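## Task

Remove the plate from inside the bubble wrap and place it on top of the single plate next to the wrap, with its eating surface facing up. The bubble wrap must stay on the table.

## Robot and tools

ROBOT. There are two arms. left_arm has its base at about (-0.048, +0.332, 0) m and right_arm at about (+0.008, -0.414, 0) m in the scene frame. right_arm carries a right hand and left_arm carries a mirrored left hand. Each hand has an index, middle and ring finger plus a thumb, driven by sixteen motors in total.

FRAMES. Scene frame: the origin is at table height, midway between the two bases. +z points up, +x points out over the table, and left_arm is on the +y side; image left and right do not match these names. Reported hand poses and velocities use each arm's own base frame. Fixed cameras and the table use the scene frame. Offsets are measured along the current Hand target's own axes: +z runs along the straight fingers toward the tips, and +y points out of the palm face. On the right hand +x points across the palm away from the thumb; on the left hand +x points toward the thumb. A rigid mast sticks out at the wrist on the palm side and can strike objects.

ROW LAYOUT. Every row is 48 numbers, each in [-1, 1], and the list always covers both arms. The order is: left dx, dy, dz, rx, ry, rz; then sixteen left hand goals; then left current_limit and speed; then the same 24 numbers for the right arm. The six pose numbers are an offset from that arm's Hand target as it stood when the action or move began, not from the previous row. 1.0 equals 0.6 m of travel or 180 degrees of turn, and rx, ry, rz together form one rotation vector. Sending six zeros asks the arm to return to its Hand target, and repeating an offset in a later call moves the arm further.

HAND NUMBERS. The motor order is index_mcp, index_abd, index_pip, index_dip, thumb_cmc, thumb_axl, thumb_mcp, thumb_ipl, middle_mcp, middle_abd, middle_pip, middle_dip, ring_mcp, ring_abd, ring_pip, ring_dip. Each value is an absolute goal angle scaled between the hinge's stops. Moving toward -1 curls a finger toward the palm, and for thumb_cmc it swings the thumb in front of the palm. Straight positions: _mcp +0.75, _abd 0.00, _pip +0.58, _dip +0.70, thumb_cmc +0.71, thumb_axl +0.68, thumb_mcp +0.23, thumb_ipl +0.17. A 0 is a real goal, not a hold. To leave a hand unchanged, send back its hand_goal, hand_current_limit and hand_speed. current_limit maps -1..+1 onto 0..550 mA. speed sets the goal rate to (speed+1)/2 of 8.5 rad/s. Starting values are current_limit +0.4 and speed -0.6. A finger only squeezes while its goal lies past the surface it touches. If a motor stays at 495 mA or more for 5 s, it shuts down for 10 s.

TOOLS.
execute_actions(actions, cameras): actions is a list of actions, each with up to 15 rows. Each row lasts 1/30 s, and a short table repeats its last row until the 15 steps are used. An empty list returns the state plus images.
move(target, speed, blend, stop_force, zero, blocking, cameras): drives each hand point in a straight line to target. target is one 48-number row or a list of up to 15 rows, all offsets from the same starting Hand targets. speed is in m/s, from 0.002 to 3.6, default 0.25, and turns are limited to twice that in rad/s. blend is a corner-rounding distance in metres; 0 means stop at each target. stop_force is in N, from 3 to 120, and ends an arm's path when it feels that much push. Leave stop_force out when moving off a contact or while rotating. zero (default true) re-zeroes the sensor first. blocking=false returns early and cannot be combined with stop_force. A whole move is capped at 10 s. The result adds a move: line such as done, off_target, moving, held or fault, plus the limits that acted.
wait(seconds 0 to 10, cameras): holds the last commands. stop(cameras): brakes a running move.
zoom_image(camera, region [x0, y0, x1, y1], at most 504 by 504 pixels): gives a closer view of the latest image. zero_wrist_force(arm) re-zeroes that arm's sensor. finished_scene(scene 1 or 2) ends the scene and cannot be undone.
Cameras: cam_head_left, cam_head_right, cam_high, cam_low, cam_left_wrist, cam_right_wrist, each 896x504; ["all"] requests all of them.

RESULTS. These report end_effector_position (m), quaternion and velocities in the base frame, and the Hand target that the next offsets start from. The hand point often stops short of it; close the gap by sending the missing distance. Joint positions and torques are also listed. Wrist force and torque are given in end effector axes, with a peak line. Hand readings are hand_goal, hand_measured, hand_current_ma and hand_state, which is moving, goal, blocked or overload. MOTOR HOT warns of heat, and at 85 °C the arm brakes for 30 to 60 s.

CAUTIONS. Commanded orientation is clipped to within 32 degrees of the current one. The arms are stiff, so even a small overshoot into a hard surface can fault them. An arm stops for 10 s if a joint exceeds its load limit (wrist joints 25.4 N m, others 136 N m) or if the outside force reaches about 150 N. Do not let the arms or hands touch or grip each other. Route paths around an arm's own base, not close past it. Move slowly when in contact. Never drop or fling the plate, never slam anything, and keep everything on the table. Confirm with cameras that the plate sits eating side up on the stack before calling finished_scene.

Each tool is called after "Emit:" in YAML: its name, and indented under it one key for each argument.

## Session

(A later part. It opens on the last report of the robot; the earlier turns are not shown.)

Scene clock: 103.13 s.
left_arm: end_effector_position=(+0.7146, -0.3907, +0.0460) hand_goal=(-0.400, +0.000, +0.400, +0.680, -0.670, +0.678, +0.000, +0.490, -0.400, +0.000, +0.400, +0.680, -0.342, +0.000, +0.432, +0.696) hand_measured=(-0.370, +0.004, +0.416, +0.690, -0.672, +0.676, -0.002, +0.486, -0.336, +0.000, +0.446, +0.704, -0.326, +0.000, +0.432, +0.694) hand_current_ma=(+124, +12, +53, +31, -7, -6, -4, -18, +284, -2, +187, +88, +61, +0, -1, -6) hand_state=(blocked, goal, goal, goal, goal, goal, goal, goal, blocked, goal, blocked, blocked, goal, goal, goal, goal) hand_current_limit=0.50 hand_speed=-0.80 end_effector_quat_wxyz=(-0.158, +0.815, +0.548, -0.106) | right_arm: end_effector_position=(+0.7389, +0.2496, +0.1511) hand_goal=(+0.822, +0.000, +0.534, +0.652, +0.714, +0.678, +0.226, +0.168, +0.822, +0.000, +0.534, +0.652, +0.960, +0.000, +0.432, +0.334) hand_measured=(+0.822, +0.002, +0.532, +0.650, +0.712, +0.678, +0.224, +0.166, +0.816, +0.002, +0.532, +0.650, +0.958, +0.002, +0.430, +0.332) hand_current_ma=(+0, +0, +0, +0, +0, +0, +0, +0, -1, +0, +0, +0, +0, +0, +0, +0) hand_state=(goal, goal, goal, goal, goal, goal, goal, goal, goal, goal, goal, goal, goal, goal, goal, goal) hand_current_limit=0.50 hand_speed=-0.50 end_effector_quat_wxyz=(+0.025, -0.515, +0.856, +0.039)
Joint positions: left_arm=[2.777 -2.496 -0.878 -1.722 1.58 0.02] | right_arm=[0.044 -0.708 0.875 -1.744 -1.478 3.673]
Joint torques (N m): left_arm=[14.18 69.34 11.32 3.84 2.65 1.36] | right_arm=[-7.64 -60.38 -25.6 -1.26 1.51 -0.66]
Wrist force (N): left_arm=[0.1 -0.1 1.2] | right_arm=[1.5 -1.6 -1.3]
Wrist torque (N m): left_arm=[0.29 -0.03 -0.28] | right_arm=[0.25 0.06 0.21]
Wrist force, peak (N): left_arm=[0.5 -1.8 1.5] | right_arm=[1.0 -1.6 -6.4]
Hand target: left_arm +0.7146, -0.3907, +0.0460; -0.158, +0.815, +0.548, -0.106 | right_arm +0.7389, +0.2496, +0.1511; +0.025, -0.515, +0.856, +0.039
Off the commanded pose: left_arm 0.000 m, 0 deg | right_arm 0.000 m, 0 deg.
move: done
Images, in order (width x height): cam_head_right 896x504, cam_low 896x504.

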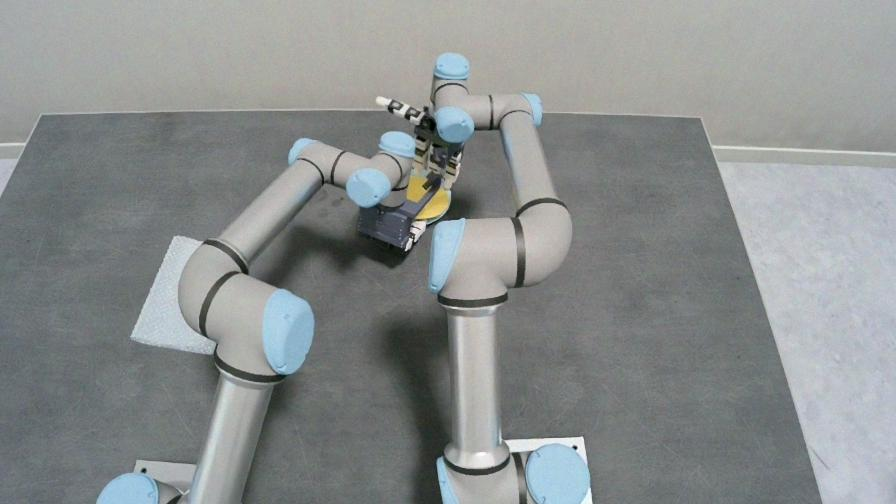

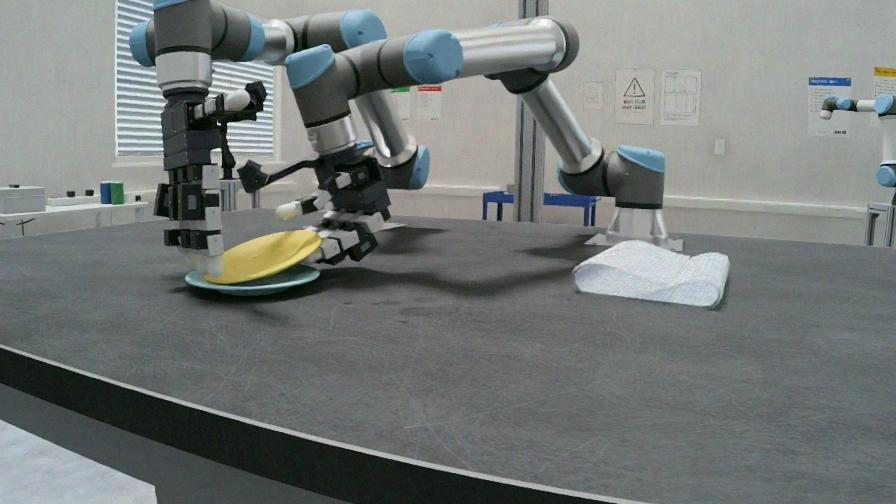

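Emit:
move:
  target: [0,0.0154,-0.0062,0,0,0,-0.40,0,0.40,0.68,-0.671,0.678,0.0,0.49,-0.40,0,0.40,0.68,-0.342,0,0.431,0.696,0.5,-0.8,0,0,0,0,0,0,0.822,0,0.533,0.652,0.714,0.678,0.226,0.168,0.822,0,0.533,0.652,0.96,0,0.431,0.333,0.5,-0.5]
  speed: 0.015
  stop_force: 6

Emit:
move:
  target:
    - [0,0,0,0,0,0,-0.40,0,0.40,0.68,0.286,0.678,0.0,0.49,-0.40,0,0.40,0.68,-0.342,0,0.431,0.696,0.5,-0.5,0,0,0,0,0,0,0.822,0,0.533,0.652,0.714,0.678,0.226,0.168,0.822,0,0.533,0.652,0.96,0,0.431,0.333,0.5,-0.5]
    - [0,0,0,0,0,0,-0.40,0,0.40,0.68,0.286,0.678,0.0,-0.968,-0.40,0,0.40,0.68,-0.342,0,0.431,0.696,0.5,-0.5,0,0,0,0,0,0,0.822,0,0.533,0.652,0.714,0.678,0.226,0.168,0.822,0,0.533,0.652,0.96,0,0.431,0.333,0.5,-0.5]
    - [0,0,0,0,0,0,-0.40,0,0.40,0.68,-0.671,0.678,0.0,-0.968,-0.40,0,0.40,0.68,-0.342,0,0.431,0.696,0.5,-0.7,0,0,0,0,0,0,0.822,0,0.533,0.652,0.714,0.678,0.226,0.168,0.822,0,0.533,0.652,0.96,0,0.431,0.333,0.5,-0.5]
    - [0,0,0,0,0,0,-0.40,0,0.40,0.68,-0.671,0.678,0.116,-0.951,-0.40,0,0.40,0.68,-0.342,0,0.431,0.696,0.5,-0.8,0,0,0,0,0,0,0.822,0,0.533,0.652,0.714,0.678,0.226,0.168,0.822,0,0.533,0.652,0.96,0,0.431,0.333,0.5,-0.5]
  cameras: ["cam_head_right","cam_low","cam_left_wrist"]

Emit:
zoom_image:
  camera: "cam_low"
  region: [140, 180, 360, 320]

Emit:
zoom_image:
  camera: "cam_head_right"
  region: [380, 150, 480, 240]

Scene clock: 105.60 s.
left_arm: end_effector_position=(+0.7238, -0.3944, +0.0460) hand_goal=(-0.400, +0.000, +0.400, +0.680, -0.670, +0.678, +0.000, +0.490, -0.400, +0.000, +0.400, +0.680, -0.342, +0.000, +0.432, +0.696) hand_measured=(-0.370, +0.006, +0.414, +0.686, -0.672, +0.676, -0.002, +0.486, -0.336, +0.004, +0.446, +0.704, -0.326, +0.000, +0.432, +0.694) hand_current_ma=(+118, +17, +46, +22, -7, -6, -4, -18, +284, +8, +187, +88, +61, +0, -1, -6) hand_state=(blocked, goal, goal, goal, goal, goal, goal, goal, blocked, goal, blocked, blocked, goal, goal, goal, goal) hand_current_limit=0.50 hand_speed=-0.80 end_effector_quat_wxyz=(-0.158, +0.815, +0.548, -0.106) | right_arm: end_effector_position=(+0.7389, +0.2496, +0.1511) hand_goal=(+0.822, +0.000, +0.534, +0.652, +0.714, +0.678, +0.226, +0.168, +0.822, +0.000, +0.534, +0.652, +0.960, +0.000, +0.432, +0.334) hand_measured=(+0.822, +0.002, +0.532, +0.650, +0.712, +0.678, +0.224, +0.166, +0.826, +0.002, +0.534, +0.650, +0.968, +0.000, +0.438, +0.334) hand_current_ma=(+0, +0, +0, +0, +0, +0, +0, +0, +0, +0, +0, +0, +2, +0, +1, +0) hand_state=(goal, goal, goal, goal, goal, goal, goal, goal, goal, goal, goal, goal, goal, goal, goal, goal) hand_current_limit=0.50 hand_speed=-0.50 end_effector_quat_wxyz=(+0.025, -0.515, +0.856, +0.039)
Joint positions: left_arm=[2.777 -2.526 -0.82 -1.749 1.58 0.02] | right_arm=[0.044 -0.708 0.875 -1.744 -1.478 3.673]
Joint torques (N m): left_arm=[-15.33 45.76 34.85 1.48 -2.54 -1.44] | right_arm=[-5.99 -59.78 -21.38 -1.69 1.46 -0.77]
Wrist force (N): left_arm=[0.9 -3.2 2.1] | right_arm=[1.7 -2.7 -4.7]
Wrist torque (N m): left_arm=[0.21 -0.03 -0.28] | right_arm=[0.62 0.17 0.17]
Wrist force, peak (N): left_arm=[1.2 -3.3 2.2] | right_arm=[1.5 -2.7 -5.5]
Hand target: left_arm +0.7238, -0.3944, +0.0460; -0.158, +0.815, +0.548, -0.106 | right_arm +0.7389, +0.2496, +0.1511; +0.025, -0.515, +0.856, +0.039
Off the commanded pose: left_arm 0.000 m, 0 deg | right_arm 0.000 m, 0 deg.
move: done

Scene clock: 109.53 s.
left_arm: end_effector_position=(+0.7238, -0.3944, +0.0460) hand_goal=(-0.400, +0.000, +0.400, +0.680, -0.670, +0.678, +0.116, -0.950, -0.400, +0.000, +0.400, +0.680, -0.342, +0.000, +0.432, +0.696) hand_measured=(-0.370, +0.006, +0.414, +0.686, -0.668, +0.676, +0.110, -0.952, -0.336, +0.004, +0.446, +0.704, -0.326, +0.000, +0.432, +0.694) hand_current_ma=(+118, +17, +46, +22, +8, -6, -21, -4, +284, +8, +187, +88, +61, +0, -1, -6) hand_state=(blocked, goal, goal, goal, goal, goal, goal, goal, blocked, goal, blocked, blocked, goal, goal, goal, goal) hand_current_limit=0.50 hand_speed=-0.80 end_effector_quat_wxyz=(-0.158, +0.815, +0.548, -0.106) | right_arm: end_effector_position=(+0.7389, +0.2496, +0.1511) hand_goal=(+0.822, +0.000, +0.534, +0.652, +0.714, +0.678, +0.226, +0.168, +0.822, +0.000, +0.534, +0.652, +0.960, +0.000, +0.432, +0.334) hand_measured=(+0.822, +0.002, +0.532, +0.650, +0.712, +0.678, +0.224, +0.166, +0.826, +0.002, +0.534, +0.650, +0.968, +0.000, +0.438, +0.334) hand_current_ma=(+0, +0, +0, +0, +0, +0, +0, +0, +0, +0, +0, +0, +2, +0, +1, +0) hand_state=(goal, goal, goal, goal, goal, goal, goal, goal, goal, goal, goal, goal, goal, goal, goal, goal) hand_current_limit=0.50 hand_speed=-0.50 end_effector_quat_wxyz=(+0.025, -0.515, +0.856, +0.039)
Joint positions: left_arm=[2.777 -2.526 -0.82 -1.749 1.58 0.02] | right_arm=[0.044 -0.708 0.875 -1.744 -1.478 3.673]
Joint torques (N m): left_arm=[-11.91 45.47 34.47 2.01 -2.38 -0.92] | right_arm=[-6.17 -58.87 -16.26 -2.71 1.34 -0.8]
Wrist force (N): left_arm=[0.8 -3.1 2.0] | right_arm=[1.6 -2.5 -4.7]
Wrist torque (N m): left_arm=[0.23 -0.02 -0.29] | right_arm=[0.64 0.18 0.17]
Wrist force, peak (N): left_arm=[1.1 -3.3 2.1] | right_arm=[1.5 -2.7 -5.6]
Hand target: left_arm +0.7238, -0.3944, +0.0460; -0.158, +0.815, +0.548, -0.106 | right_arm +0.7389, +0.2496, +0.1511; +0.025, -0.515, +0.856, +0.039
Off the commanded pose: left_arm 0.000 m, 0 deg | right_arm 0.000 m, 0 deg.
move: done
camera_calibration:
cam_left_wrist: T_world_to_cam=[[-0.832009, -0.51712, 0.200867, 0.357796], [-0.0815631, 0.472168, 0.877727, 0.157193], [-0.548733, 0.713894, -0.435026, 0.826687], [0, 0, 0, 1]] pos_world=[0.764142, -0.479364, 0.149788]
Images, in order (width x height): cam_head_right 896x504, cam_low 896x504, cam_left_wrist 896x504.

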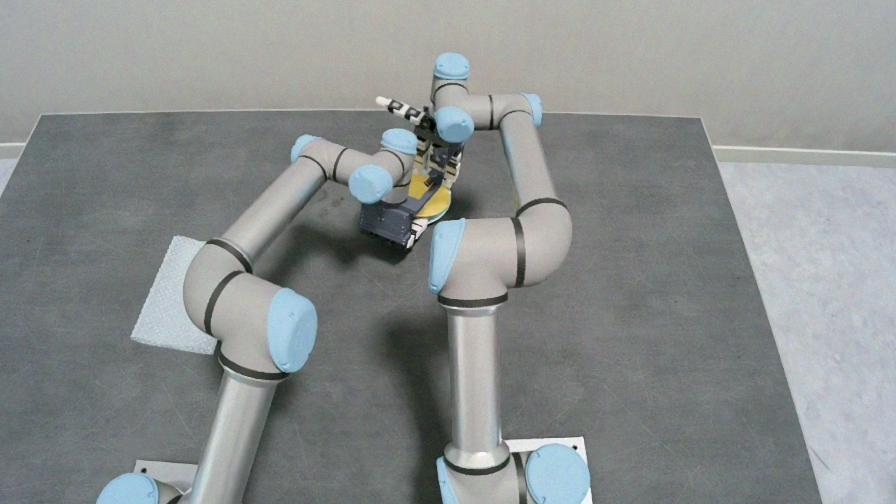

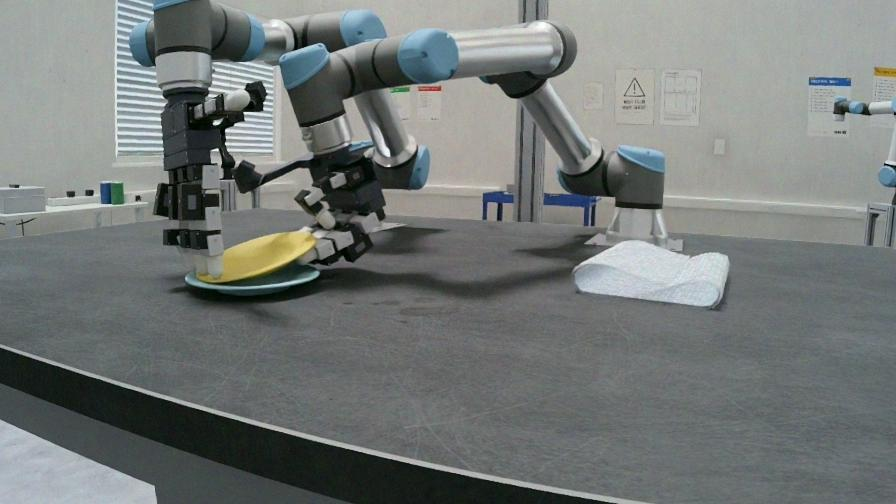

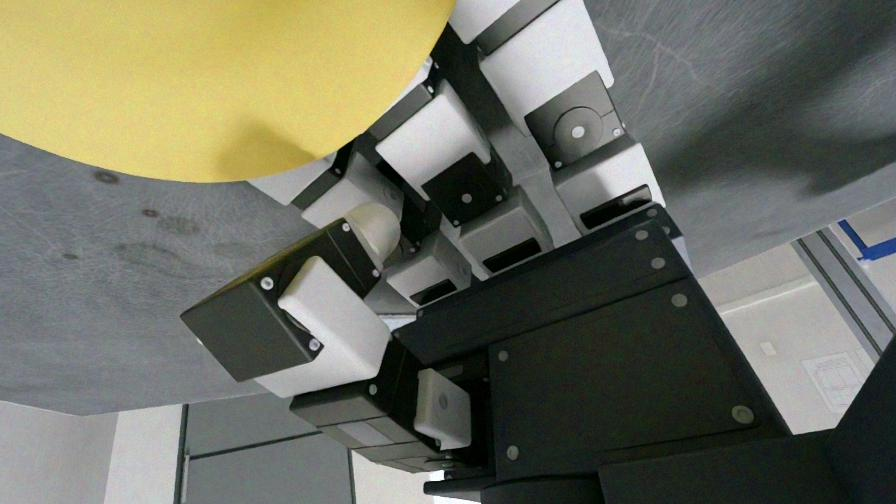

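Scaled by 2.291 from the camera's 896x504 image, which has a finer 1280x720 frame.

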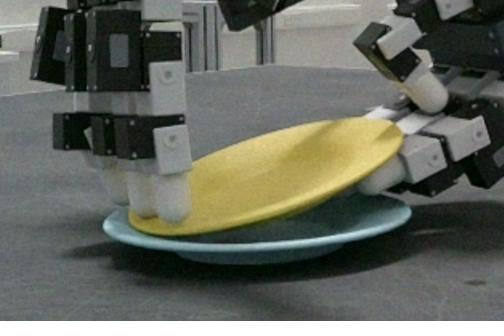

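Scaled by 5.040 from the camera's 896x504 image, which has a finer 1280x720 frame.

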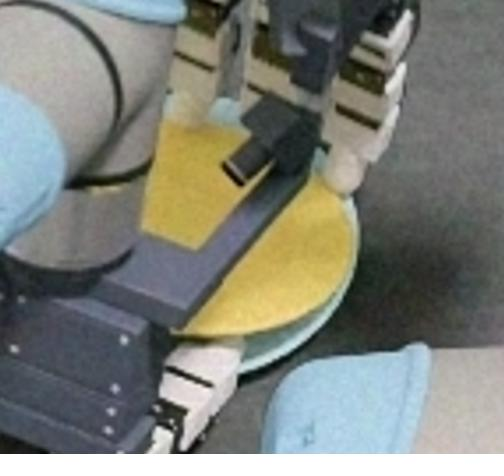

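Emit:
move:
  target: [0,0,0,0,0,0,-0.40,0,0.40,0.68,-0.671,0.678,0.180,-0.778,-0.40,0,0.40,0.68,-0.342,0,0.431,0.696,0.5,-0.95,0,0,0,0,0,0,0.822,0,0.533,0.652,0.714,0.678,0.226,0.168,0.822,0,0.533,0.652,0.96,0,0.431,0.333,0.5,-0.5]

Emit:
move:
  target: [0,0,0,0,0,0,-0.40,0,0.40,0.68,-0.671,0.678,0.173,-0.70,-0.40,0,0.40,0.68,-0.342,0,0.431,0.696,0.5,-0.95,0,0,0,0,0,0,0.822,0,0.533,0.652,0.714,0.678,0.226,0.168,0.822,0,0.533,0.652,0.96,0,0.431,0.333,0.5,-0.5]
  cameras: ["cam_left_wrist"]

Scene clock: 111.37 s.
left_arm: end_effector_position=(+0.7238, -0.3944, +0.0460) hand_goal=(-0.400, +0.000, +0.400, +0.680, -0.670, +0.678, +0.180, -0.778, -0.400, +0.000, +0.400, +0.680, -0.342, +0.000, +0.432, +0.696) hand_measured=(-0.370, +0.006, +0.414, +0.686, -0.668, +0.676, +0.174, -0.780, -0.336, +0.004, +0.446, +0.704, -0.326, +0.000, +0.432, +0.694) hand_current_ma=(+118, +17, +46, +22, +8, -6, -24, -6, +284, +8, +187, +88, +61, +0, -1, -6) hand_state=(blocked, goal, goal, goal, goal, goal, goal, goal, blocked, goal, blocked, blocked, goal, goal, goal, goal) hand_current_limit=0.50 hand_speed=-0.95 end_effector_quat_wxyz=(-0.158, +0.815, +0.548, -0.106) | right_arm: end_effector_position=(+0.7389, +0.2496, +0.1511) hand_goal=(+0.822, +0.000, +0.534, +0.652, +0.714, +0.678, +0.226, +0.168, +0.822, +0.000, +0.534, +0.652, +0.960, +0.000, +0.432, +0.334) hand_measured=(+0.822, +0.002, +0.532, +0.650, +0.712, +0.678, +0.224, +0.166, +0.826, +0.002, +0.534, +0.650, +0.968, +0.000, +0.438, +0.334) hand_current_ma=(+0, +0, +0, +0, +0, +0, +0, +0, +0, +0, +0, +0, +2, +0, +1, +0) hand_state=(goal, goal, goal, goal, goal, goal, goal, goal, goal, goal, goal, goal, goal, goal, goal, goal) hand_current_limit=0.50 hand_speed=-0.50 end_effector_quat_wxyz=(+0.025, -0.515, +0.856, +0.039)
Joint positions: left_arm=[2.777 -2.526 -0.82 -1.749 1.58 0.02] | right_arm=[0.044 -0.708 0.875 -1.744 -1.478 3.673]
Joint torques (N m): left_arm=[-10.13 45.4 33.89 2.24 -2.39 -0.54] | right_arm=[-5.88 -58.99 -15.77 -3.11 1.36 -0.64]
Wrist force (N): left_arm=[1.1 -3.2 1.9] | right_arm=[1.6 -2.5 -4.6]
Wrist torque (N m): left_arm=[0.23 -0.05 -0.27] | right_arm=[0.63 0.18 0.17]
Wrist force, peak (N): left_arm=[0.9 -3.5 2.0] | right_arm=[1.4 -2.8 -5.6]
Hand target: left_arm +0.7238, -0.3944, +0.0460; -0.158, +0.815, +0.548, -0.106 | right_arm +0.7389, +0.2496, +0.1511; +0.025, -0.515, +0.856, +0.039
Off the commanded pose: left_arm 0.000 m, 0 deg | right_arm 0.000 m, 0 deg.
move: done

Scene clock: 112.07 s.
left_arm: end_effector_position=(+0.7238, -0.3944, +0.0460) hand_goal=(-0.400, +0.000, +0.400, +0.680, -0.670, +0.678, +0.174, -0.700, -0.400, +0.000, +0.400, +0.680, -0.342, +0.000, +0.432, +0.696) hand_measured=(-0.370, +0.006, +0.414, +0.686, -0.668, +0.676, +0.164, -0.740, -0.336, +0.004, +0.446, +0.704, -0.326, +0.000, +0.432, +0.694) hand_current_ma=(+118, +18, +47, +22, +8, -6, -47, -214, +284, +8, +187, +88, +61, +0, -1, -6) hand_state=(blocked, goal, goal, goal, goal, goal, goal, blocked, blocked, goal, blocked, blocked, goal, goal, goal, goal) hand_current_limit=0.50 hand_speed=-0.95 end_effector_quat_wxyz=(-0.158, +0.815, +0.548, -0.106) | right_arm: end_effector_position=(+0.7389, +0.2496, +0.1511) hand_goal=(+0.822, +0.000, +0.534, +0.652, +0.714, +0.678, +0.226, +0.168, +0.822, +0.000, +0.534, +0.652, +0.960, +0.000, +0.432, +0.334) hand_measured=(+0.822, +0.002, +0.532, +0.650, +0.712, +0.678, +0.224, +0.166, +0.826, +0.002, +0.534, +0.650, +0.968, +0.000, +0.438, +0.334) hand_current_ma=(+0, +0, +0, +0, +0, +0, +0, +0, +0, +0, +0, +0, +2, +0, +1, +0) hand_state=(goal, goal, goal, goal, goal, goal, goal, goal, goal, goal, goal, goal, goal, goal, goal, goal) hand_current_limit=0.50 hand_speed=-0.50 end_effector_quat_wxyz=(+0.025, -0.515, +0.856, +0.039)
Joint positions: left_arm=[2.777 -2.526 -0.82 -1.749 1.58 0.02] | right_arm=[0.044 -0.708 0.875 -1.744 -1.478 3.673]
Joint torques (N m): left_arm=[-9.83 45.71 33.9 2.35 -2.33 -0.35] | right_arm=[-5.72 -59.52 -15.27 -3.02 1.39 -0.76]
Wrist force (N): left_arm=[0.9 -3.0 2.2] | right_arm=[1.5 -2.7 -5.0]
Wrist torque (N m): left_arm=[0.26 -0.01 -0.31] | right_arm=[0.65 0.20 0.16]
Wrist force, peak (N): left_arm=[0.9 -3.7 1.8] | right_arm=[1.5 -2.9 -5.7]
Hand target: left_arm +0.7238, -0.3944, +0.0460; -0.158, +0.815, +0.548, -0.106 | right_arm +0.7389, +0.2496, +0.1511; +0.025, -0.515, +0.856, +0.039
Off the commanded pose: left_arm 0.000 m, 0 deg | right_arm 0.000 m, 0 deg.
move: done
camera_calibration:
cam_left_wrist: T_world_to_cam=[[-0.832009, -0.51712, 0.200867, 0.357796], [-0.0815631, 0.472168, 0.877727, 0.157193], [-0.548733, 0.713894, -0.435026, 0.826687], [0, 0, 0, 1]] pos_world=[0.764142, -0.479364, 0.149788]
Images, in order (width x height): cam_left_wrist 896x504.

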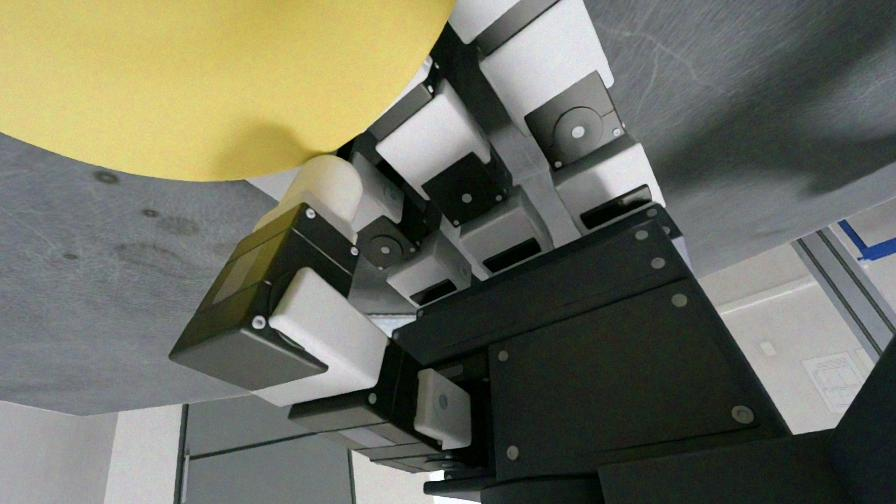

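Emit:
move:
  target: [0,-0.0077,0.0031,0,0,0,-0.40,0,0.40,0.68,-0.671,0.678,0.165,-0.622,-0.40,0,0.40,0.68,-0.342,0,0.431,0.696,0.5,-0.96,0,0,0,0,0,0,0.822,0,0.533,0.652,0.714,0.678,0.226,0.168,0.822,0,0.533,0.652,0.96,0,0.431,0.333,0.5,-0.5]
  speed: 0.01
  cameras: ["cam_left_wrist","cam_low"]

Emit:
zoom_image:
  camera: "cam_low"
  region: [140, 180, 360, 320]

Scene clock: 113.20 s.
left_arm: end_effector_position=(+0.7192, -0.3926, +0.0460) hand_goal=(-0.400, +0.000, +0.400, +0.680, -0.670, +0.678, +0.166, -0.622, -0.400, +0.000, +0.400, +0.680, -0.342, +0.000, +0.432, +0.696) hand_measured=(-0.370, +0.006, +0.414, +0.688, -0.668, +0.678, +0.150, -0.660, -0.336, +0.002, +0.448, +0.704, -0.326, +0.000, +0.432, +0.694) hand_current_ma=(+120, +15, +51, +23, +8, +3, -77, -210, +285, +6, +191, +88, +61, +0, -1, -6) hand_state=(blocked, goal, goal, goal, goal, goal, goal, blocked, blocked, goal, blocked, blocked, goal, goal, goal, goal) hand_current_limit=0.50 hand_speed=-0.96 end_effector_quat_wxyz=(-0.158, +0.815, +0.548, -0.106) | right_arm: end_effector_position=(+0.7389, +0.2496, +0.1511) hand_goal=(+0.822, +0.000, +0.534, +0.652, +0.714, +0.678, +0.226, +0.168, +0.822, +0.000, +0.534, +0.652, +0.960, +0.000, +0.432, +0.334) hand_measured=(+0.822, +0.002, +0.532, +0.650, +0.712, +0.678, +0.224, +0.166, +0.826, +0.002, +0.536, +0.650, +0.968, +0.000, +0.438, +0.334) hand_current_ma=(+0, +0, +0, +0, +0, +0, +0, +0, +1, +0, +0, +0, +2, +0, +1, +0) hand_state=(goal, goal, goal, goal, goal, goal, goal, goal, goal, goal, goal, goal, goal, goal, goal, goal) hand_current_limit=0.50 hand_speed=-0.50 end_effector_quat_wxyz=(+0.025, -0.515, +0.856, +0.039)
Joint positions: left_arm=[2.777 -2.511 -0.85 -1.735 1.58 0.02] | right_arm=[0.044 -0.708 0.875 -1.744 -1.478 3.673]
Joint torques (N m): left_arm=[9.28 70 12.79 4.51 0.43 1.63] | right_arm=[-4.99 -58.98 -14.66 -3.3 1.45 -0.87]
Wrist force (N): left_arm=[0.5 -3.1 1.9] | right_arm=[1.1 -2.3 -4.4]
Wrist torque (N m): left_arm=[0.19 -0.01 -0.26] | right_arm=[0.60 0.15 0.14]
Wrist force, peak (N): left_arm=[0.9 -3.2 2.1] | right_arm=[1.4 -2.5 -6.7]
Hand target: left_arm +0.7192, -0.3926, +0.0460; -0.158, +0.815, +0.548, -0.106 | right_arm +0.7389, +0.2496, +0.1511; +0.025, -0.515, +0.856, +0.039
Off the commanded pose: left_arm 0.000 m, 0 deg | right_arm 0.000 m, 0 deg.
move: done
camera_calibration:
cam_left_wrist: T_world_to_cam=[[-0.832009, -0.51712, 0.200867, 0.3549], [-0.0815631, 0.472168, 0.877727, 0.155968], [-0.548733, 0.713894, -0.435026, 0.822878], [0, 0, 0, 1]] pos_world=[0.759542, -0.477564, 0.149788]
Images, in order (width x height): cam_low 896x504, cam_left_wrist 896x504.

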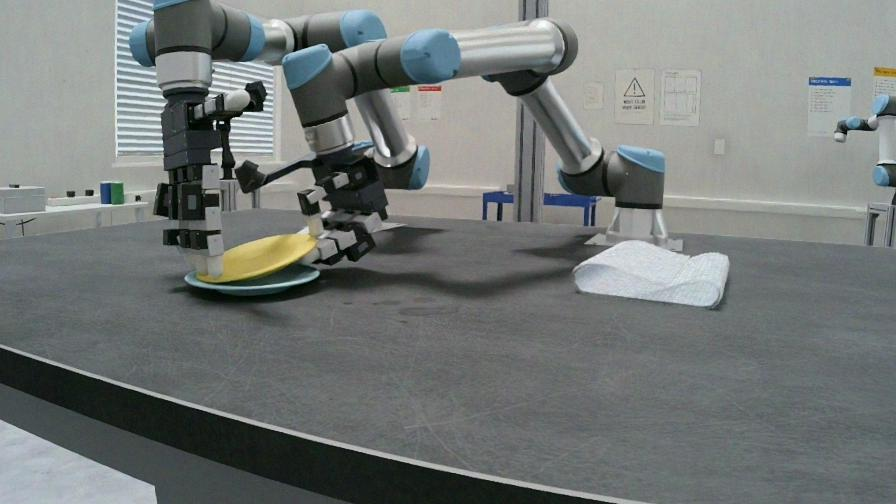

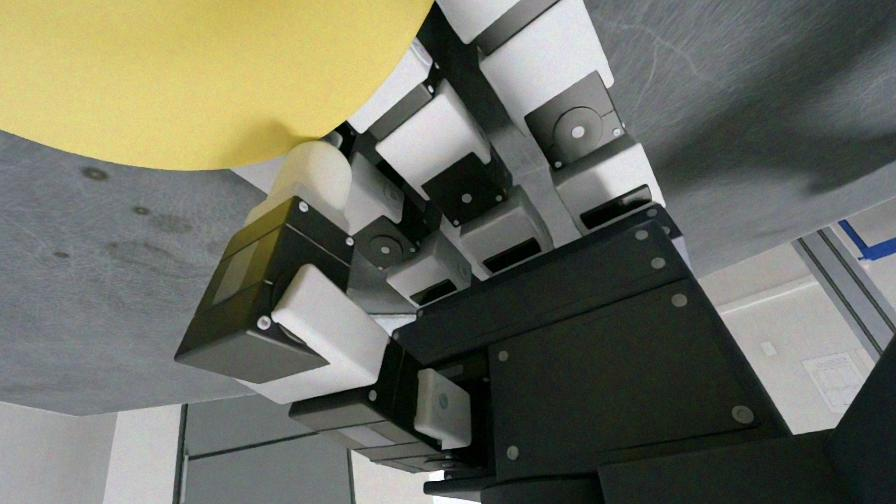

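Scaled by 2.291 from the camera's 896x504 image, which has a finer 1280x720 frame.

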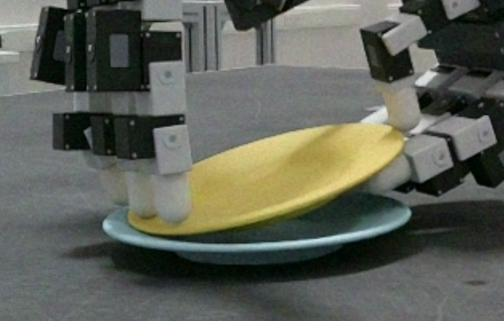

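Emit:
move:
  target: [0,-0.0077,0.0031,0,0,0,-0.40,0,0.40,0.68,-0.671,0.678,0.144,-0.539,-0.40,0,0.40,0.68,-0.342,0,0.431,0.696,0.5,-0.96,0,0,0,0,0,0,0.822,0,0.533,0.652,0.714,0.678,0.226,0.168,0.822,0,0.533,0.652,0.96,0,0.431,0.333,0.5,-0.5]
  speed: 0.01

Emit:
move:
  target: [0,-0.0077,0.0031,0,0,0,-0.40,0,0.40,0.68,-0.671,0.678,0.115,-0.445,-0.40,0,0.40,0.68,-0.342,0,0.431,0.696,0.5,-0.96,0,0,0,0,0,0,0.822,0,0.533,0.652,0.714,0.678,0.226,0.168,0.822,0,0.533,0.652,0.96,0,0.431,0.333,0.5,-0.5]
  speed: 0.01
  cameras: ["cam_left_wrist","cam_low"]

Emit:
zoom_image:
  camera: "cam_low"
  region: [140, 180, 360, 320]

Scene clock: 114.53 s.
left_arm: end_effector_position=(+0.7146, -0.3907, +0.0460) hand_goal=(-0.400, +0.000, +0.400, +0.680, -0.670, +0.678, +0.144, -0.538, -0.400, +0.000, +0.400, +0.680, -0.342, +0.000, +0.432, +0.696) hand_measured=(-0.368, +0.006, +0.418, +0.688, -0.668, +0.678, +0.132, -0.556, -0.340, +0.002, +0.444, +0.702, -0.326, +0.000, +0.432, +0.694) hand_current_ma=(+129, +15, +61, +29, +8, +3, -54, -85, +267, +3, +171, +82, +61, +0, -1, -6) hand_state=(blocked, goal, goal, goal, goal, goal, goal, goal, blocked, goal, blocked, blocked, goal, goal, goal, goal) hand_current_limit=0.50 hand_speed=-0.96 end_effector_quat_wxyz=(-0.158, +0.815, +0.548, -0.106) | right_arm: end_effector_position=(+0.7389, +0.2496, +0.1511) hand_goal=(+0.822, +0.000, +0.534, +0.652, +0.714, +0.678, +0.226, +0.168, +0.822, +0.000, +0.534, +0.652, +0.960, +0.000, +0.432, +0.334) hand_measured=(+0.822, +0.002, +0.532, +0.650, +0.712, +0.678, +0.224, +0.166, +0.826, +0.002, +0.536, +0.650, +0.960, +0.000, +0.436, +0.334) hand_current_ma=(+0, +0, +0, +0, +0, +0, +0, +0, +1, +0, +0, +0, +0, +0, +0, +0) hand_state=(goal, goal, goal, goal, goal, goal, goal, goal, goal, goal, goal, goal, goal, goal, goal, goal) hand_current_limit=0.50 hand_speed=-0.50 end_effector_quat_wxyz=(+0.025, -0.515, +0.856, +0.039)
Joint positions: left_arm=[2.777 -2.496 -0.878 -1.722 1.58 0.02] | right_arm=[0.044 -0.708 0.875 -1.744 -1.478 3.673]
Joint torques (N m): left_arm=[13.73 68.97 12.41 4.15 2.53 1.41] | right_arm=[-4.83 -59.38 -15.38 -3.66 1.41 -0.92]
Wrist force (N): left_arm=[0.2 -1.1 1.3] | right_arm=[1.5 -1.6 -3.2]
Wrist torque (N m): left_arm=[0.30 -0.04 -0.26] | right_arm=[0.42 0.09 0.21]
Wrist force, peak (N): left_arm=[0.7 -3.1 1.8] | right_arm=[1.2 -2.4 -5.1]
Hand target: left_arm +0.7146, -0.3907, +0.0460; -0.158, +0.815, +0.548, -0.106 | right_arm +0.7389, +0.2496, +0.1511; +0.025, -0.515, +0.856, +0.039
Off the commanded pose: left_arm 0.000 m, 0 deg | right_arm 0.000 m, 0 deg.
move: done

Scene clock: 115.63 s.
left_arm: end_effector_position=(+0.7100, -0.3888, +0.0460) hand_goal=(-0.400, +0.000, +0.400, +0.680, -0.670, +0.678, +0.116, -0.444, -0.400, +0.000, +0.400, +0.680, -0.342, +0.000, +0.432, +0.696) hand_measured=(-0.366, +0.006, +0.418, +0.690, -0.668, +0.678, +0.114, -0.448, -0.350, +0.002, +0.434, +0.698, -0.326, +0.000, +0.432, +0.694) hand_current_ma=(+137, +14, +65, +32, +7, +3, -6, -16, +215, +3, +133, +63, +61, +0, -1, -6) hand_state=(blocked, goal, goal, goal, goal, goal, goal, goal, blocked, goal, blocked, goal, goal, goal, goal, goal) hand_current_limit=0.50 hand_speed=-0.96 end_effector_quat_wxyz=(-0.158, +0.815, +0.548, -0.106) | right_arm: end_effector_position=(+0.7389, +0.2496, +0.1511) hand_goal=(+0.822, +0.000, +0.534, +0.652, +0.714, +0.678, +0.226, +0.168, +0.822, +0.000, +0.534, +0.652, +0.960, +0.000, +0.432, +0.334) hand_measured=(+0.822, +0.002, +0.532, +0.650, +0.712, +0.678, +0.224, +0.166, +0.826, +0.002, +0.536, +0.650, +0.960, +0.000, +0.434, +0.334) hand_current_ma=(+0, +0, +0, +0, +0, +0, +0, +0, +0, +0, +0, +0, +0, +0, +0, +0) hand_state=(goal, goal, goal, goal, goal, goal, goal, goal, goal, goal, goal, goal, goal, goal, goal, goal) hand_current_limit=0.50 hand_speed=-0.50 end_effector_quat_wxyz=(+0.025, -0.515, +0.856, +0.039)
Joint positions: left_arm=[2.777 -2.481 -0.906 -1.709 1.58 0.02] | right_arm=[0.044 -0.708 0.875 -1.744 -1.478 3.673]
Joint torques (N m): left_arm=[13.96 68.43 11.97 3.86 2.72 1.37] | right_arm=[-4.47 -59.58 -15.44 -3.81 1.31 -0.94]
Wrist force (N): left_arm=[-0.1 -0.5 0.8] | right_arm=[1.3 -1.5 -1.7]
Wrist torque (N m): left_arm=[0.30 -0.04 -0.25] | right_arm=[0.31 0.06 0.20]
Wrist force, peak (N): left_arm=[0.2 -1.0 1.6] | right_arm=[1.4 -1.6 -3.4]
Hand target: left_arm +0.7100, -0.3888, +0.0460; -0.158, +0.815, +0.548, -0.106 | right_arm +0.7389, +0.2496, +0.1511; +0.025, -0.515, +0.856, +0.039
Off the commanded pose: left_arm 0.000 m, 0 deg | right_arm 0.000 m, 0 deg.
move: done
camera_calibration:
cam_left_wrist: T_world_to_cam=[[-0.832009, -0.51712, 0.200867, 0.349211], [-0.0815631, 0.472168, 0.877727, 0.153423], [-0.548733, 0.713894, -0.435026, 0.815116], [0, 0, 0, 1]] pos_world=[0.750342, -0.473764, 0.149788]
Images, in order (width x height): cam_low 896x504, cam_left_wrist 896x504.

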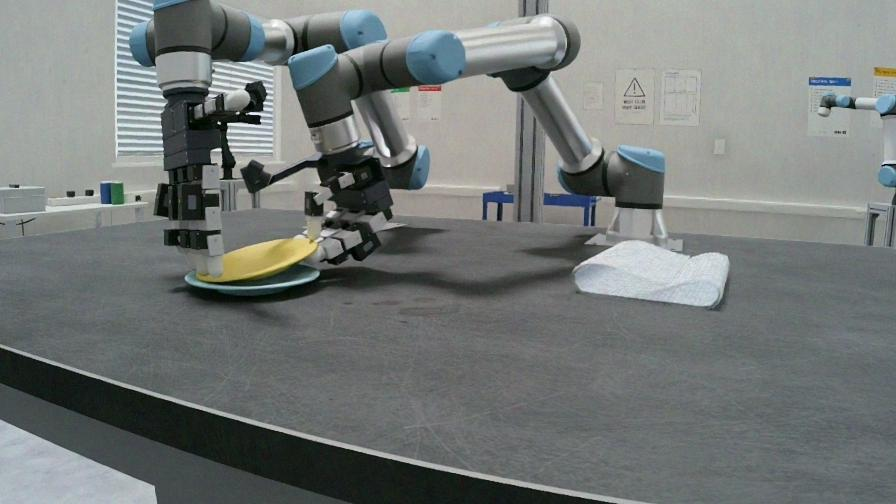

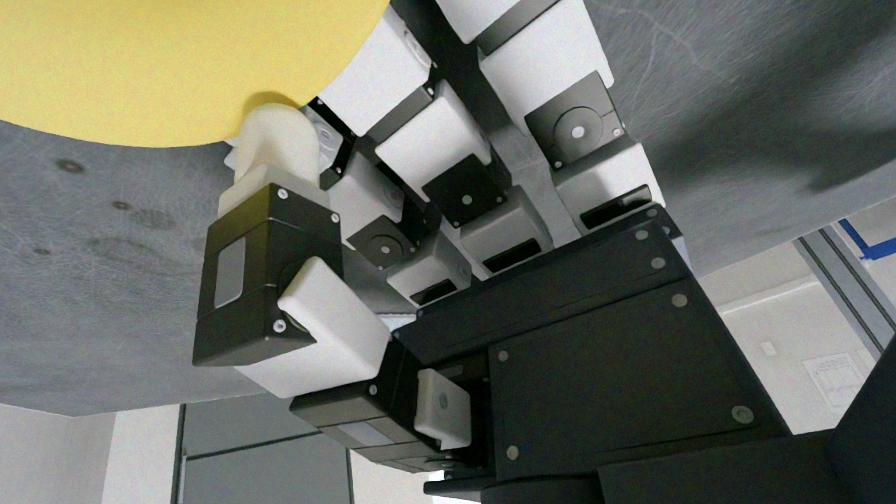

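Scaled by 2.291 from the camera's 896x504 image, which has a finer 1280x720 frame.

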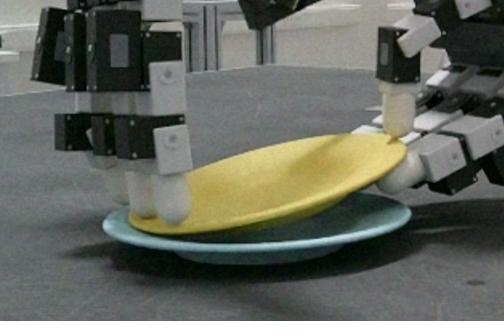

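Emit:
move:
  target: [0,-0.0093,0.0037,0,0,0,-0.40,0,0.40,0.68,-0.671,0.678,0.072,-0.331,-0.40,0,0.40,0.68,-0.342,0,0.431,0.696,0.5,-0.96,0,0,0,0,0,0,0.822,0,0.533,0.652,0.714,0.678,0.226,0.168,0.822,0,0.533,0.652,0.96,0,0.431,0.333,0.5,-0.5]
  speed: 0.01
  cameras: ["cam_left_wrist","cam_low"]

Emit:
zoom_image:
  camera: "cam_low"
  region: [140, 180, 360, 320]

Scene clock: 117.10 s.
left_arm: end_effector_position=(+0.7044, -0.3865, +0.0460) hand_goal=(-0.400, +0.000, +0.400, +0.680, -0.670, +0.678, +0.072, -0.330, -0.400, +0.000, +0.400, +0.680, -0.342, +0.000, +0.432, +0.696) hand_measured=(-0.362, +0.006, +0.422, +0.692, -0.670, +0.678, +0.070, -0.338, -0.350, +0.000, +0.436, +0.698, -0.326, +0.000, +0.432, +0.694) hand_current_ma=(+159, +14, +78, +40, +2, +3, -8, -33, +214, +2, +136, +63, +61, +0, -1, -6) hand_state=(blocked, goal, blocked, goal, goal, goal, goal, goal, blocked, goal, blocked, goal, goal, goal, goal, goal) hand_current_limit=0.50 hand_speed=-0.96 end_effector_quat_wxyz=(-0.158, +0.815, +0.548, -0.106) | right_arm: end_effector_position=(+0.7389, +0.2496, +0.1511) hand_goal=(+0.822, +0.000, +0.534, +0.652, +0.714, +0.678, +0.226, +0.168, +0.822, +0.000, +0.534, +0.652, +0.960, +0.000, +0.432, +0.334) hand_measured=(+0.822, +0.002, +0.532, +0.650, +0.712, +0.678, +0.224, +0.166, +0.822, +0.002, +0.536, +0.650, +0.960, +0.000, +0.434, +0.334) hand_current_ma=(+0, +0, +0, +0, +0, +0, +0, +0, +0, +0, +0, +0, +0, +0, +0, +0) hand_state=(goal, goal, goal, goal, goal, goal, goal, goal, goal, goal, goal, goal, goal, goal, goal, goal) hand_current_limit=0.50 hand_speed=-0.50 end_effector_quat_wxyz=(+0.025, -0.515, +0.856, +0.039)
Joint positions: left_arm=[2.777 -2.464 -0.938 -1.694 1.58 0.02] | right_arm=[0.044 -0.708 0.875 -1.744 -1.478 3.673]
Joint torques (N m): left_arm=[14 67.9 11.8 3.79 2.66 1.4] | right_arm=[-4.69 -60.22 -15.31 -3.79 1.49 -0.78]
Wrist force (N): left_arm=[0.0 -0.2 0.6] | right_arm=[1.5 -1.7 -1.1]
Wrist torque (N m): left_arm=[0.31 -0.05 -0.26] | right_arm=[0.21 0.06 0.21]
Wrist force, peak (N): left_arm=[0.3 0.1 1.5] | right_arm=[1.3 -1.9 -1.6]
Hand target: left_arm +0.7044, -0.3865, +0.0460; -0.158, +0.815, +0.548, -0.106 | right_arm +0.7389, +0.2496, +0.1511; +0.025, -0.515, +0.856, +0.039
Off the commanded pose: left_arm 0.000 m, 0 deg | right_arm 0.000 m, 0 deg.
move: done
camera_calibration:
cam_left_wrist: T_world_to_cam=[[-0.832009, -0.51712, 0.200867, 0.345721], [-0.0815631, 0.472168, 0.877727, 0.151793], [-0.548733, 0.713894, -0.435026, 0.810445], [0, 0, 0, 1]] pos_world=[0.744742, -0.471464, 0.149888]
Images, in order (width x height): cam_low 896x504, cam_left_wrist 896x504.

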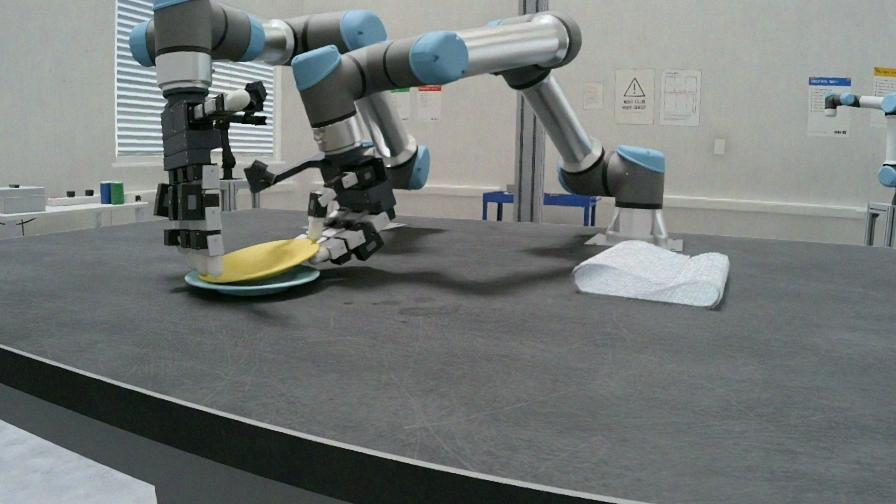

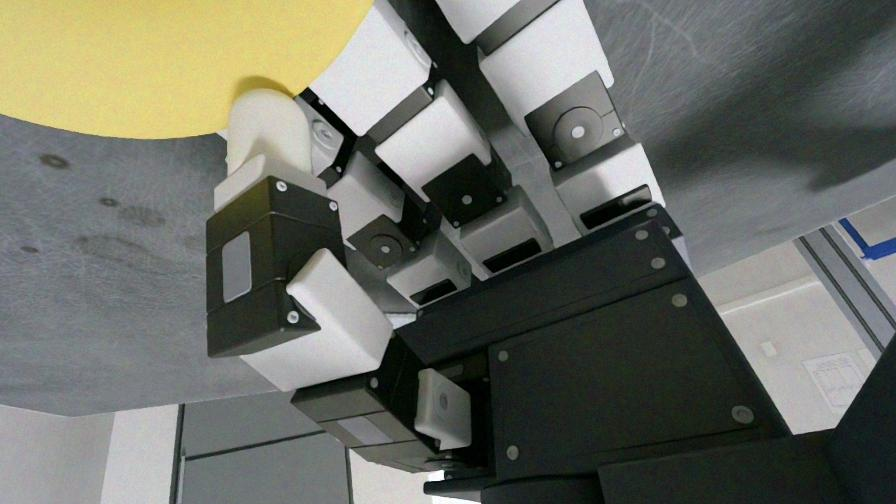

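Scaled by 2.291 from the camera's 896x504 image, which has a finer 1280x720 frame.

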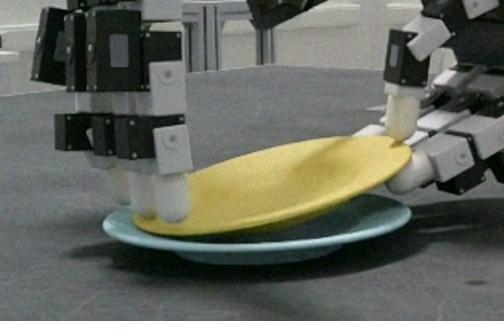

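Emit:
move:
  target: [0,-0.0093,0.0037,0,0,0,-0.40,0,0.40,0.68,-0.671,0.678,0.072,-0.331,-0.40,0,0.40,0.68,-0.342,0,0.431,0.696,0.5,-0.8,0,0,0,0,0,0,0.822,0,0.533,0.652,0.714,0.678,0.226,0.168,0.822,0,0.533,0.652,0.96,0,0.431,0.333,0.5,-0.5]
  speed: 0.01
  cameras: ["cam_left_wrist","cam_low"]

Emit:
zoom_image:
  camera: "cam_low"
  region: [180, 200, 360, 300]

Scene clock: 118.57 s.
left_arm: end_effector_position=(+0.6989, -0.3843, +0.0460) hand_goal=(-0.400, +0.000, +0.400, +0.680, -0.670, +0.678, +0.072, -0.330, -0.400, +0.000, +0.400, +0.680, -0.342, +0.000, +0.432, +0.696) hand_measured=(-0.362, +0.006, +0.422, +0.692, -0.670, +0.678, +0.070, -0.334, -0.350, +0.000, +0.436, +0.698, -0.326, +0.000, +0.432, +0.694) hand_current_ma=(+159, +14, +78, +40, +0, +3, -8, -18, +214, +2, +136, +63, +61, +0, -1, -6) hand_state=(blocked, goal, blocked, goal, goal, goal, goal, goal, blocked, goal, blocked, goal, goal, goal, goal, goal) hand_current_limit=0.50 hand_speed=-0.80 end_effector_quat_wxyz=(-0.158, +0.815, +0.548, -0.106) | right_arm: end_effector_position=(+0.7389, +0.2496, +0.1511) hand_goal=(+0.822, +0.000, +0.534, +0.652, +0.714, +0.678, +0.226, +0.168, +0.822, +0.000, +0.534, +0.652, +0.960, +0.000, +0.432, +0.334) hand_measured=(+0.822, +0.002, +0.532, +0.650, +0.712, +0.678, +0.224, +0.166, +0.822, +0.002, +0.536, +0.650, +0.960, +0.000, +0.434, +0.334) hand_current_ma=(+0, +0, +0, +0, +0, +0, +0, +0, +0, +0, +0, +0, +0, +0, +0, +0) hand_state=(goal, goal, goal, goal, goal, goal, goal, goal, goal, goal, goal, goal, goal, goal, goal, goal) hand_current_limit=0.50 hand_speed=-0.50 end_effector_quat_wxyz=(+0.025, -0.515, +0.856, +0.039)
Joint positions: left_arm=[2.777 -2.447 -0.969 -1.679 1.58 0.021] | right_arm=[0.044 -0.708 0.875 -1.744 -1.478 3.673]
Joint torques (N m): left_arm=[14.36 67.71 12.59 3.89 2.73 1.4] | right_arm=[-4.39 -59.4 -15.17 -3.85 1.33 -0.85]
Wrist force (N): left_arm=[-0.3 0.1 0.7] | right_arm=[1.4 -1.5 -0.9]
Wrist torque (N m): left_arm=[0.34 0.00 -0.31] | right_arm=[0.22 0.06 0.21]
Wrist force, peak (N): left_arm=[-0.2 -0.1 1.3] | right_arm=[1.7 -1.4 -1.4]
Hand target: left_arm +0.6989, -0.3843, +0.0460; -0.158, +0.815, +0.548, -0.106 | right_arm +0.7389, +0.2496, +0.1511; +0.025, -0.515, +0.856, +0.039
Off the commanded pose: left_arm 0.000 m, 0 deg | right_arm 0.000 m, 0 deg.
move: done
camera_calibration:
cam_left_wrist: T_world_to_cam=[[-0.832005, -0.517144, 0.200821, 0.342326], [-0.0816059, 0.472141, 0.877738, 0.150276], [-0.548733, 0.713894, -0.435026, 0.805785], [0, 0, 0, 1]] pos_world=[0.739242, -0.469164, 0.149888]
Images, in order (width x height): cam_low 896x504, cam_left_wrist 896x504.

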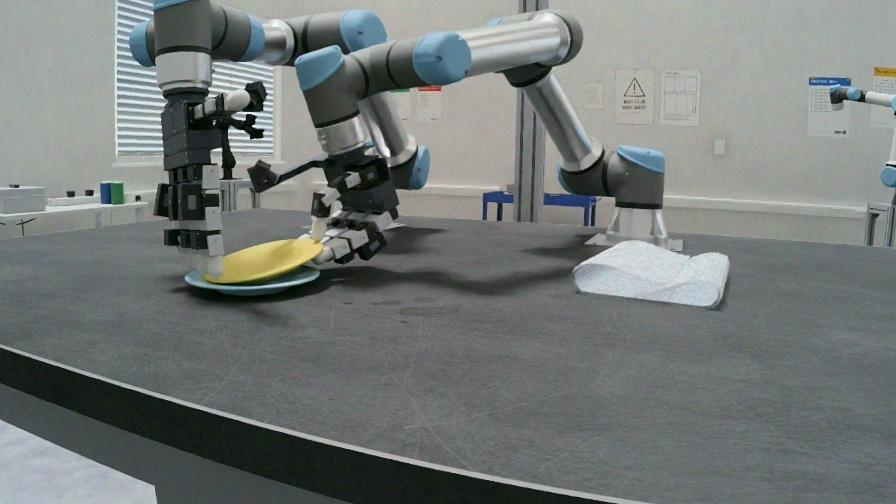

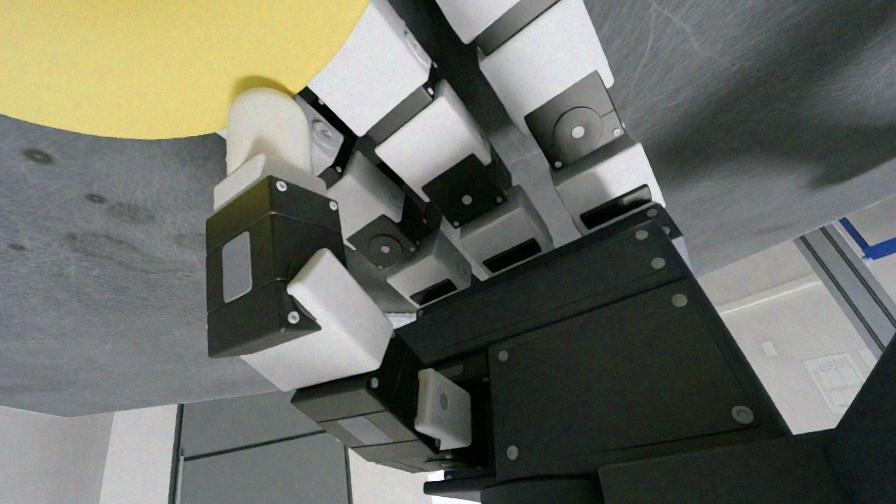

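Scaled by 2.800 from the camera's 896x504 image, which has a finer 1280x720 frame.

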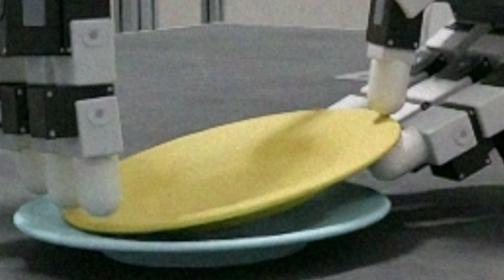

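Emit:
move:
  target: [0,0,0,0,0,0,-0.40,0,0.40,0.68,-0.671,0.678,-0.0135,-0.137,-0.40,0,0.40,0.68,-0.342,0,0.431,0.696,0.5,-0.95,0,0,0,0,0,0,0.822,0,0.533,0.652,0.714,0.678,0.226,0.168,0.822,0,0.533,0.652,0.96,0,0.431,0.333,0.5,-0.5]
  cameras: ["cam_left_wrist","cam_low"]

Emit:
zoom_image:
  camera: "cam_low"
  region: [180, 200, 360, 300]

Scene clock: 120.47 s.
left_arm: end_effector_position=(+0.6989, -0.3843, +0.0460) hand_goal=(-0.400, +0.000, +0.400, +0.680, -0.670, +0.678, -0.014, -0.136, -0.400, +0.000, +0.400, +0.680, -0.342, +0.000, +0.432, +0.696) hand_measured=(-0.356, +0.004, +0.424, +0.694, -0.670, +0.678, -0.016, -0.138, -0.346, +0.000, +0.438, +0.698, -0.326, +0.000, +0.432, +0.694) hand_current_ma=(+190, +12, +88, +51, +0, +2, -5, -12, +236, -1, +146, +66, +61, +0, -1, -6) hand_state=(blocked, goal, blocked, goal, goal, goal, goal, goal, blocked, goal, blocked, goal, goal, goal, goal, goal) hand_current_limit=0.50 hand_speed=-0.95 end_effector_quat_wxyz=(-0.158, +0.815, +0.548, -0.106) | right_arm: end_effector_position=(+0.7389, +0.2496, +0.1511) hand_goal=(+0.822, +0.000, +0.534, +0.652, +0.714, +0.678, +0.226, +0.168, +0.822, +0.000, +0.534, +0.652, +0.960, +0.000, +0.432, +0.334) hand_measured=(+0.822, +0.002, +0.532, +0.650, +0.712, +0.678, +0.224, +0.166, +0.822, +0.002, +0.536, +0.650, +0.960, +0.000, +0.434, +0.334) hand_current_ma=(+0, +0, +0, +0, +0, +0, +0, +0, +0, +0, +0, +0, +0, +0, +0, +0) hand_state=(goal, goal, goal, goal, goal, goal, goal, goal, goal, goal, goal, goal, goal, goal, goal, goal) hand_current_limit=0.50 hand_speed=-0.50 end_effector_quat_wxyz=(+0.025, -0.515, +0.856, +0.039)
Joint positions: left_arm=[2.777 -2.447 -0.97 -1.679 1.58 0.021] | right_arm=[0.044 -0.708 0.875 -1.744 -1.478 3.673]
Joint torques (N m): left_arm=[13.42 66.89 12.29 3.76 2.59 1.34] | right_arm=[-4.39 -59.93 -14.94 -3.83 1.35 -0.67]
Wrist force (N): left_arm=[0.0 -0.5 1.0] | right_arm=[1.4 -1.3 -1.1]
Wrist torque (N m): left_arm=[0.30 -0.03 -0.26] | right_arm=[0.27 0.08 0.21]
Wrist force, peak (N): left_arm=[-0.1 0.1 1.7] | right_arm=[1.4 -1.7 -1.4]
Hand target: left_arm +0.6989, -0.3843, +0.0460; -0.158, +0.815, +0.548, -0.106 | right_arm +0.7389, +0.2496, +0.1511; +0.025, -0.515, +0.856, +0.039
Off the commanded pose: left_arm 0.000 m, 0 deg | right_arm 0.000 m, 0 deg.
move: done
camera_calibration:
cam_left_wrist: T_world_to_cam=[[-0.832009, -0.51712, 0.200867, 0.342334], [-0.0815631, 0.472168, 0.877727, 0.150258], [-0.548733, 0.713894, -0.435026, 0.805785], [0, 0, 0, 1]] pos_world=[0.739242, -0.469164, 0.149888]
Images, in order (width x height): cam_low 896x504, cam_left_wrist 896x504.

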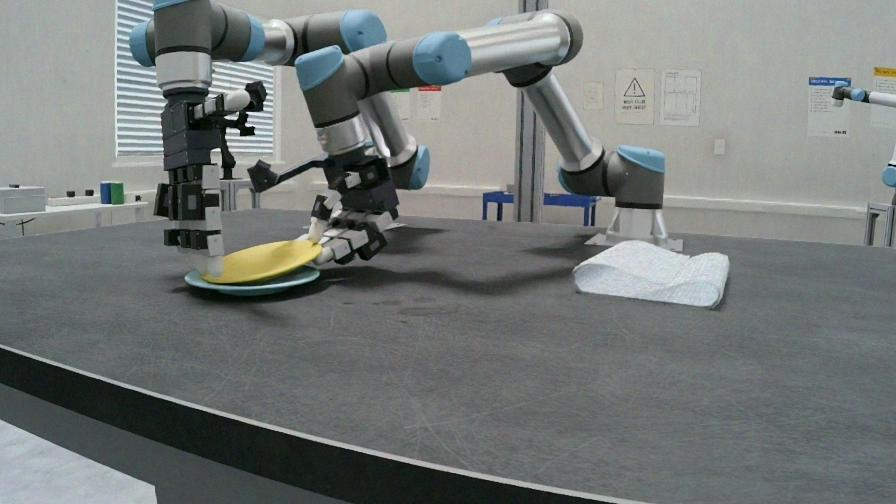

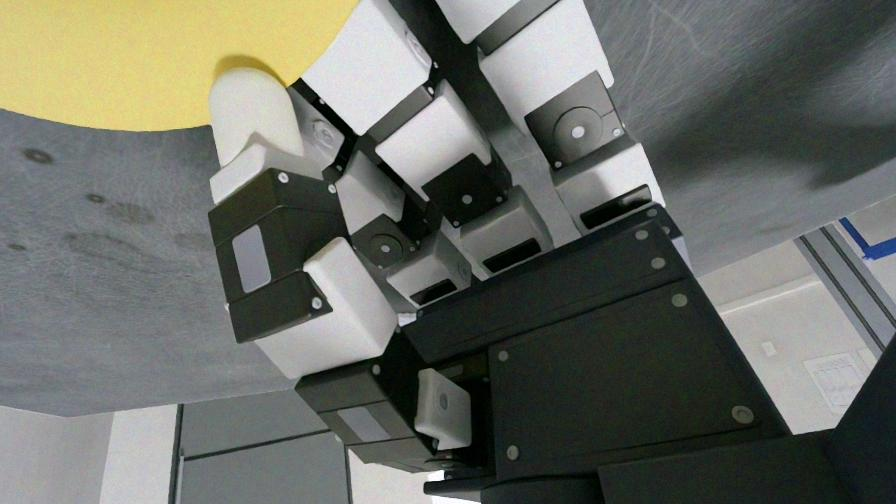

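Scaled by 2.800 from the camera's 896x504 image, which has a finer 1280x720 frame.

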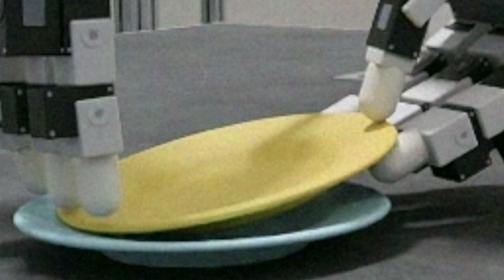

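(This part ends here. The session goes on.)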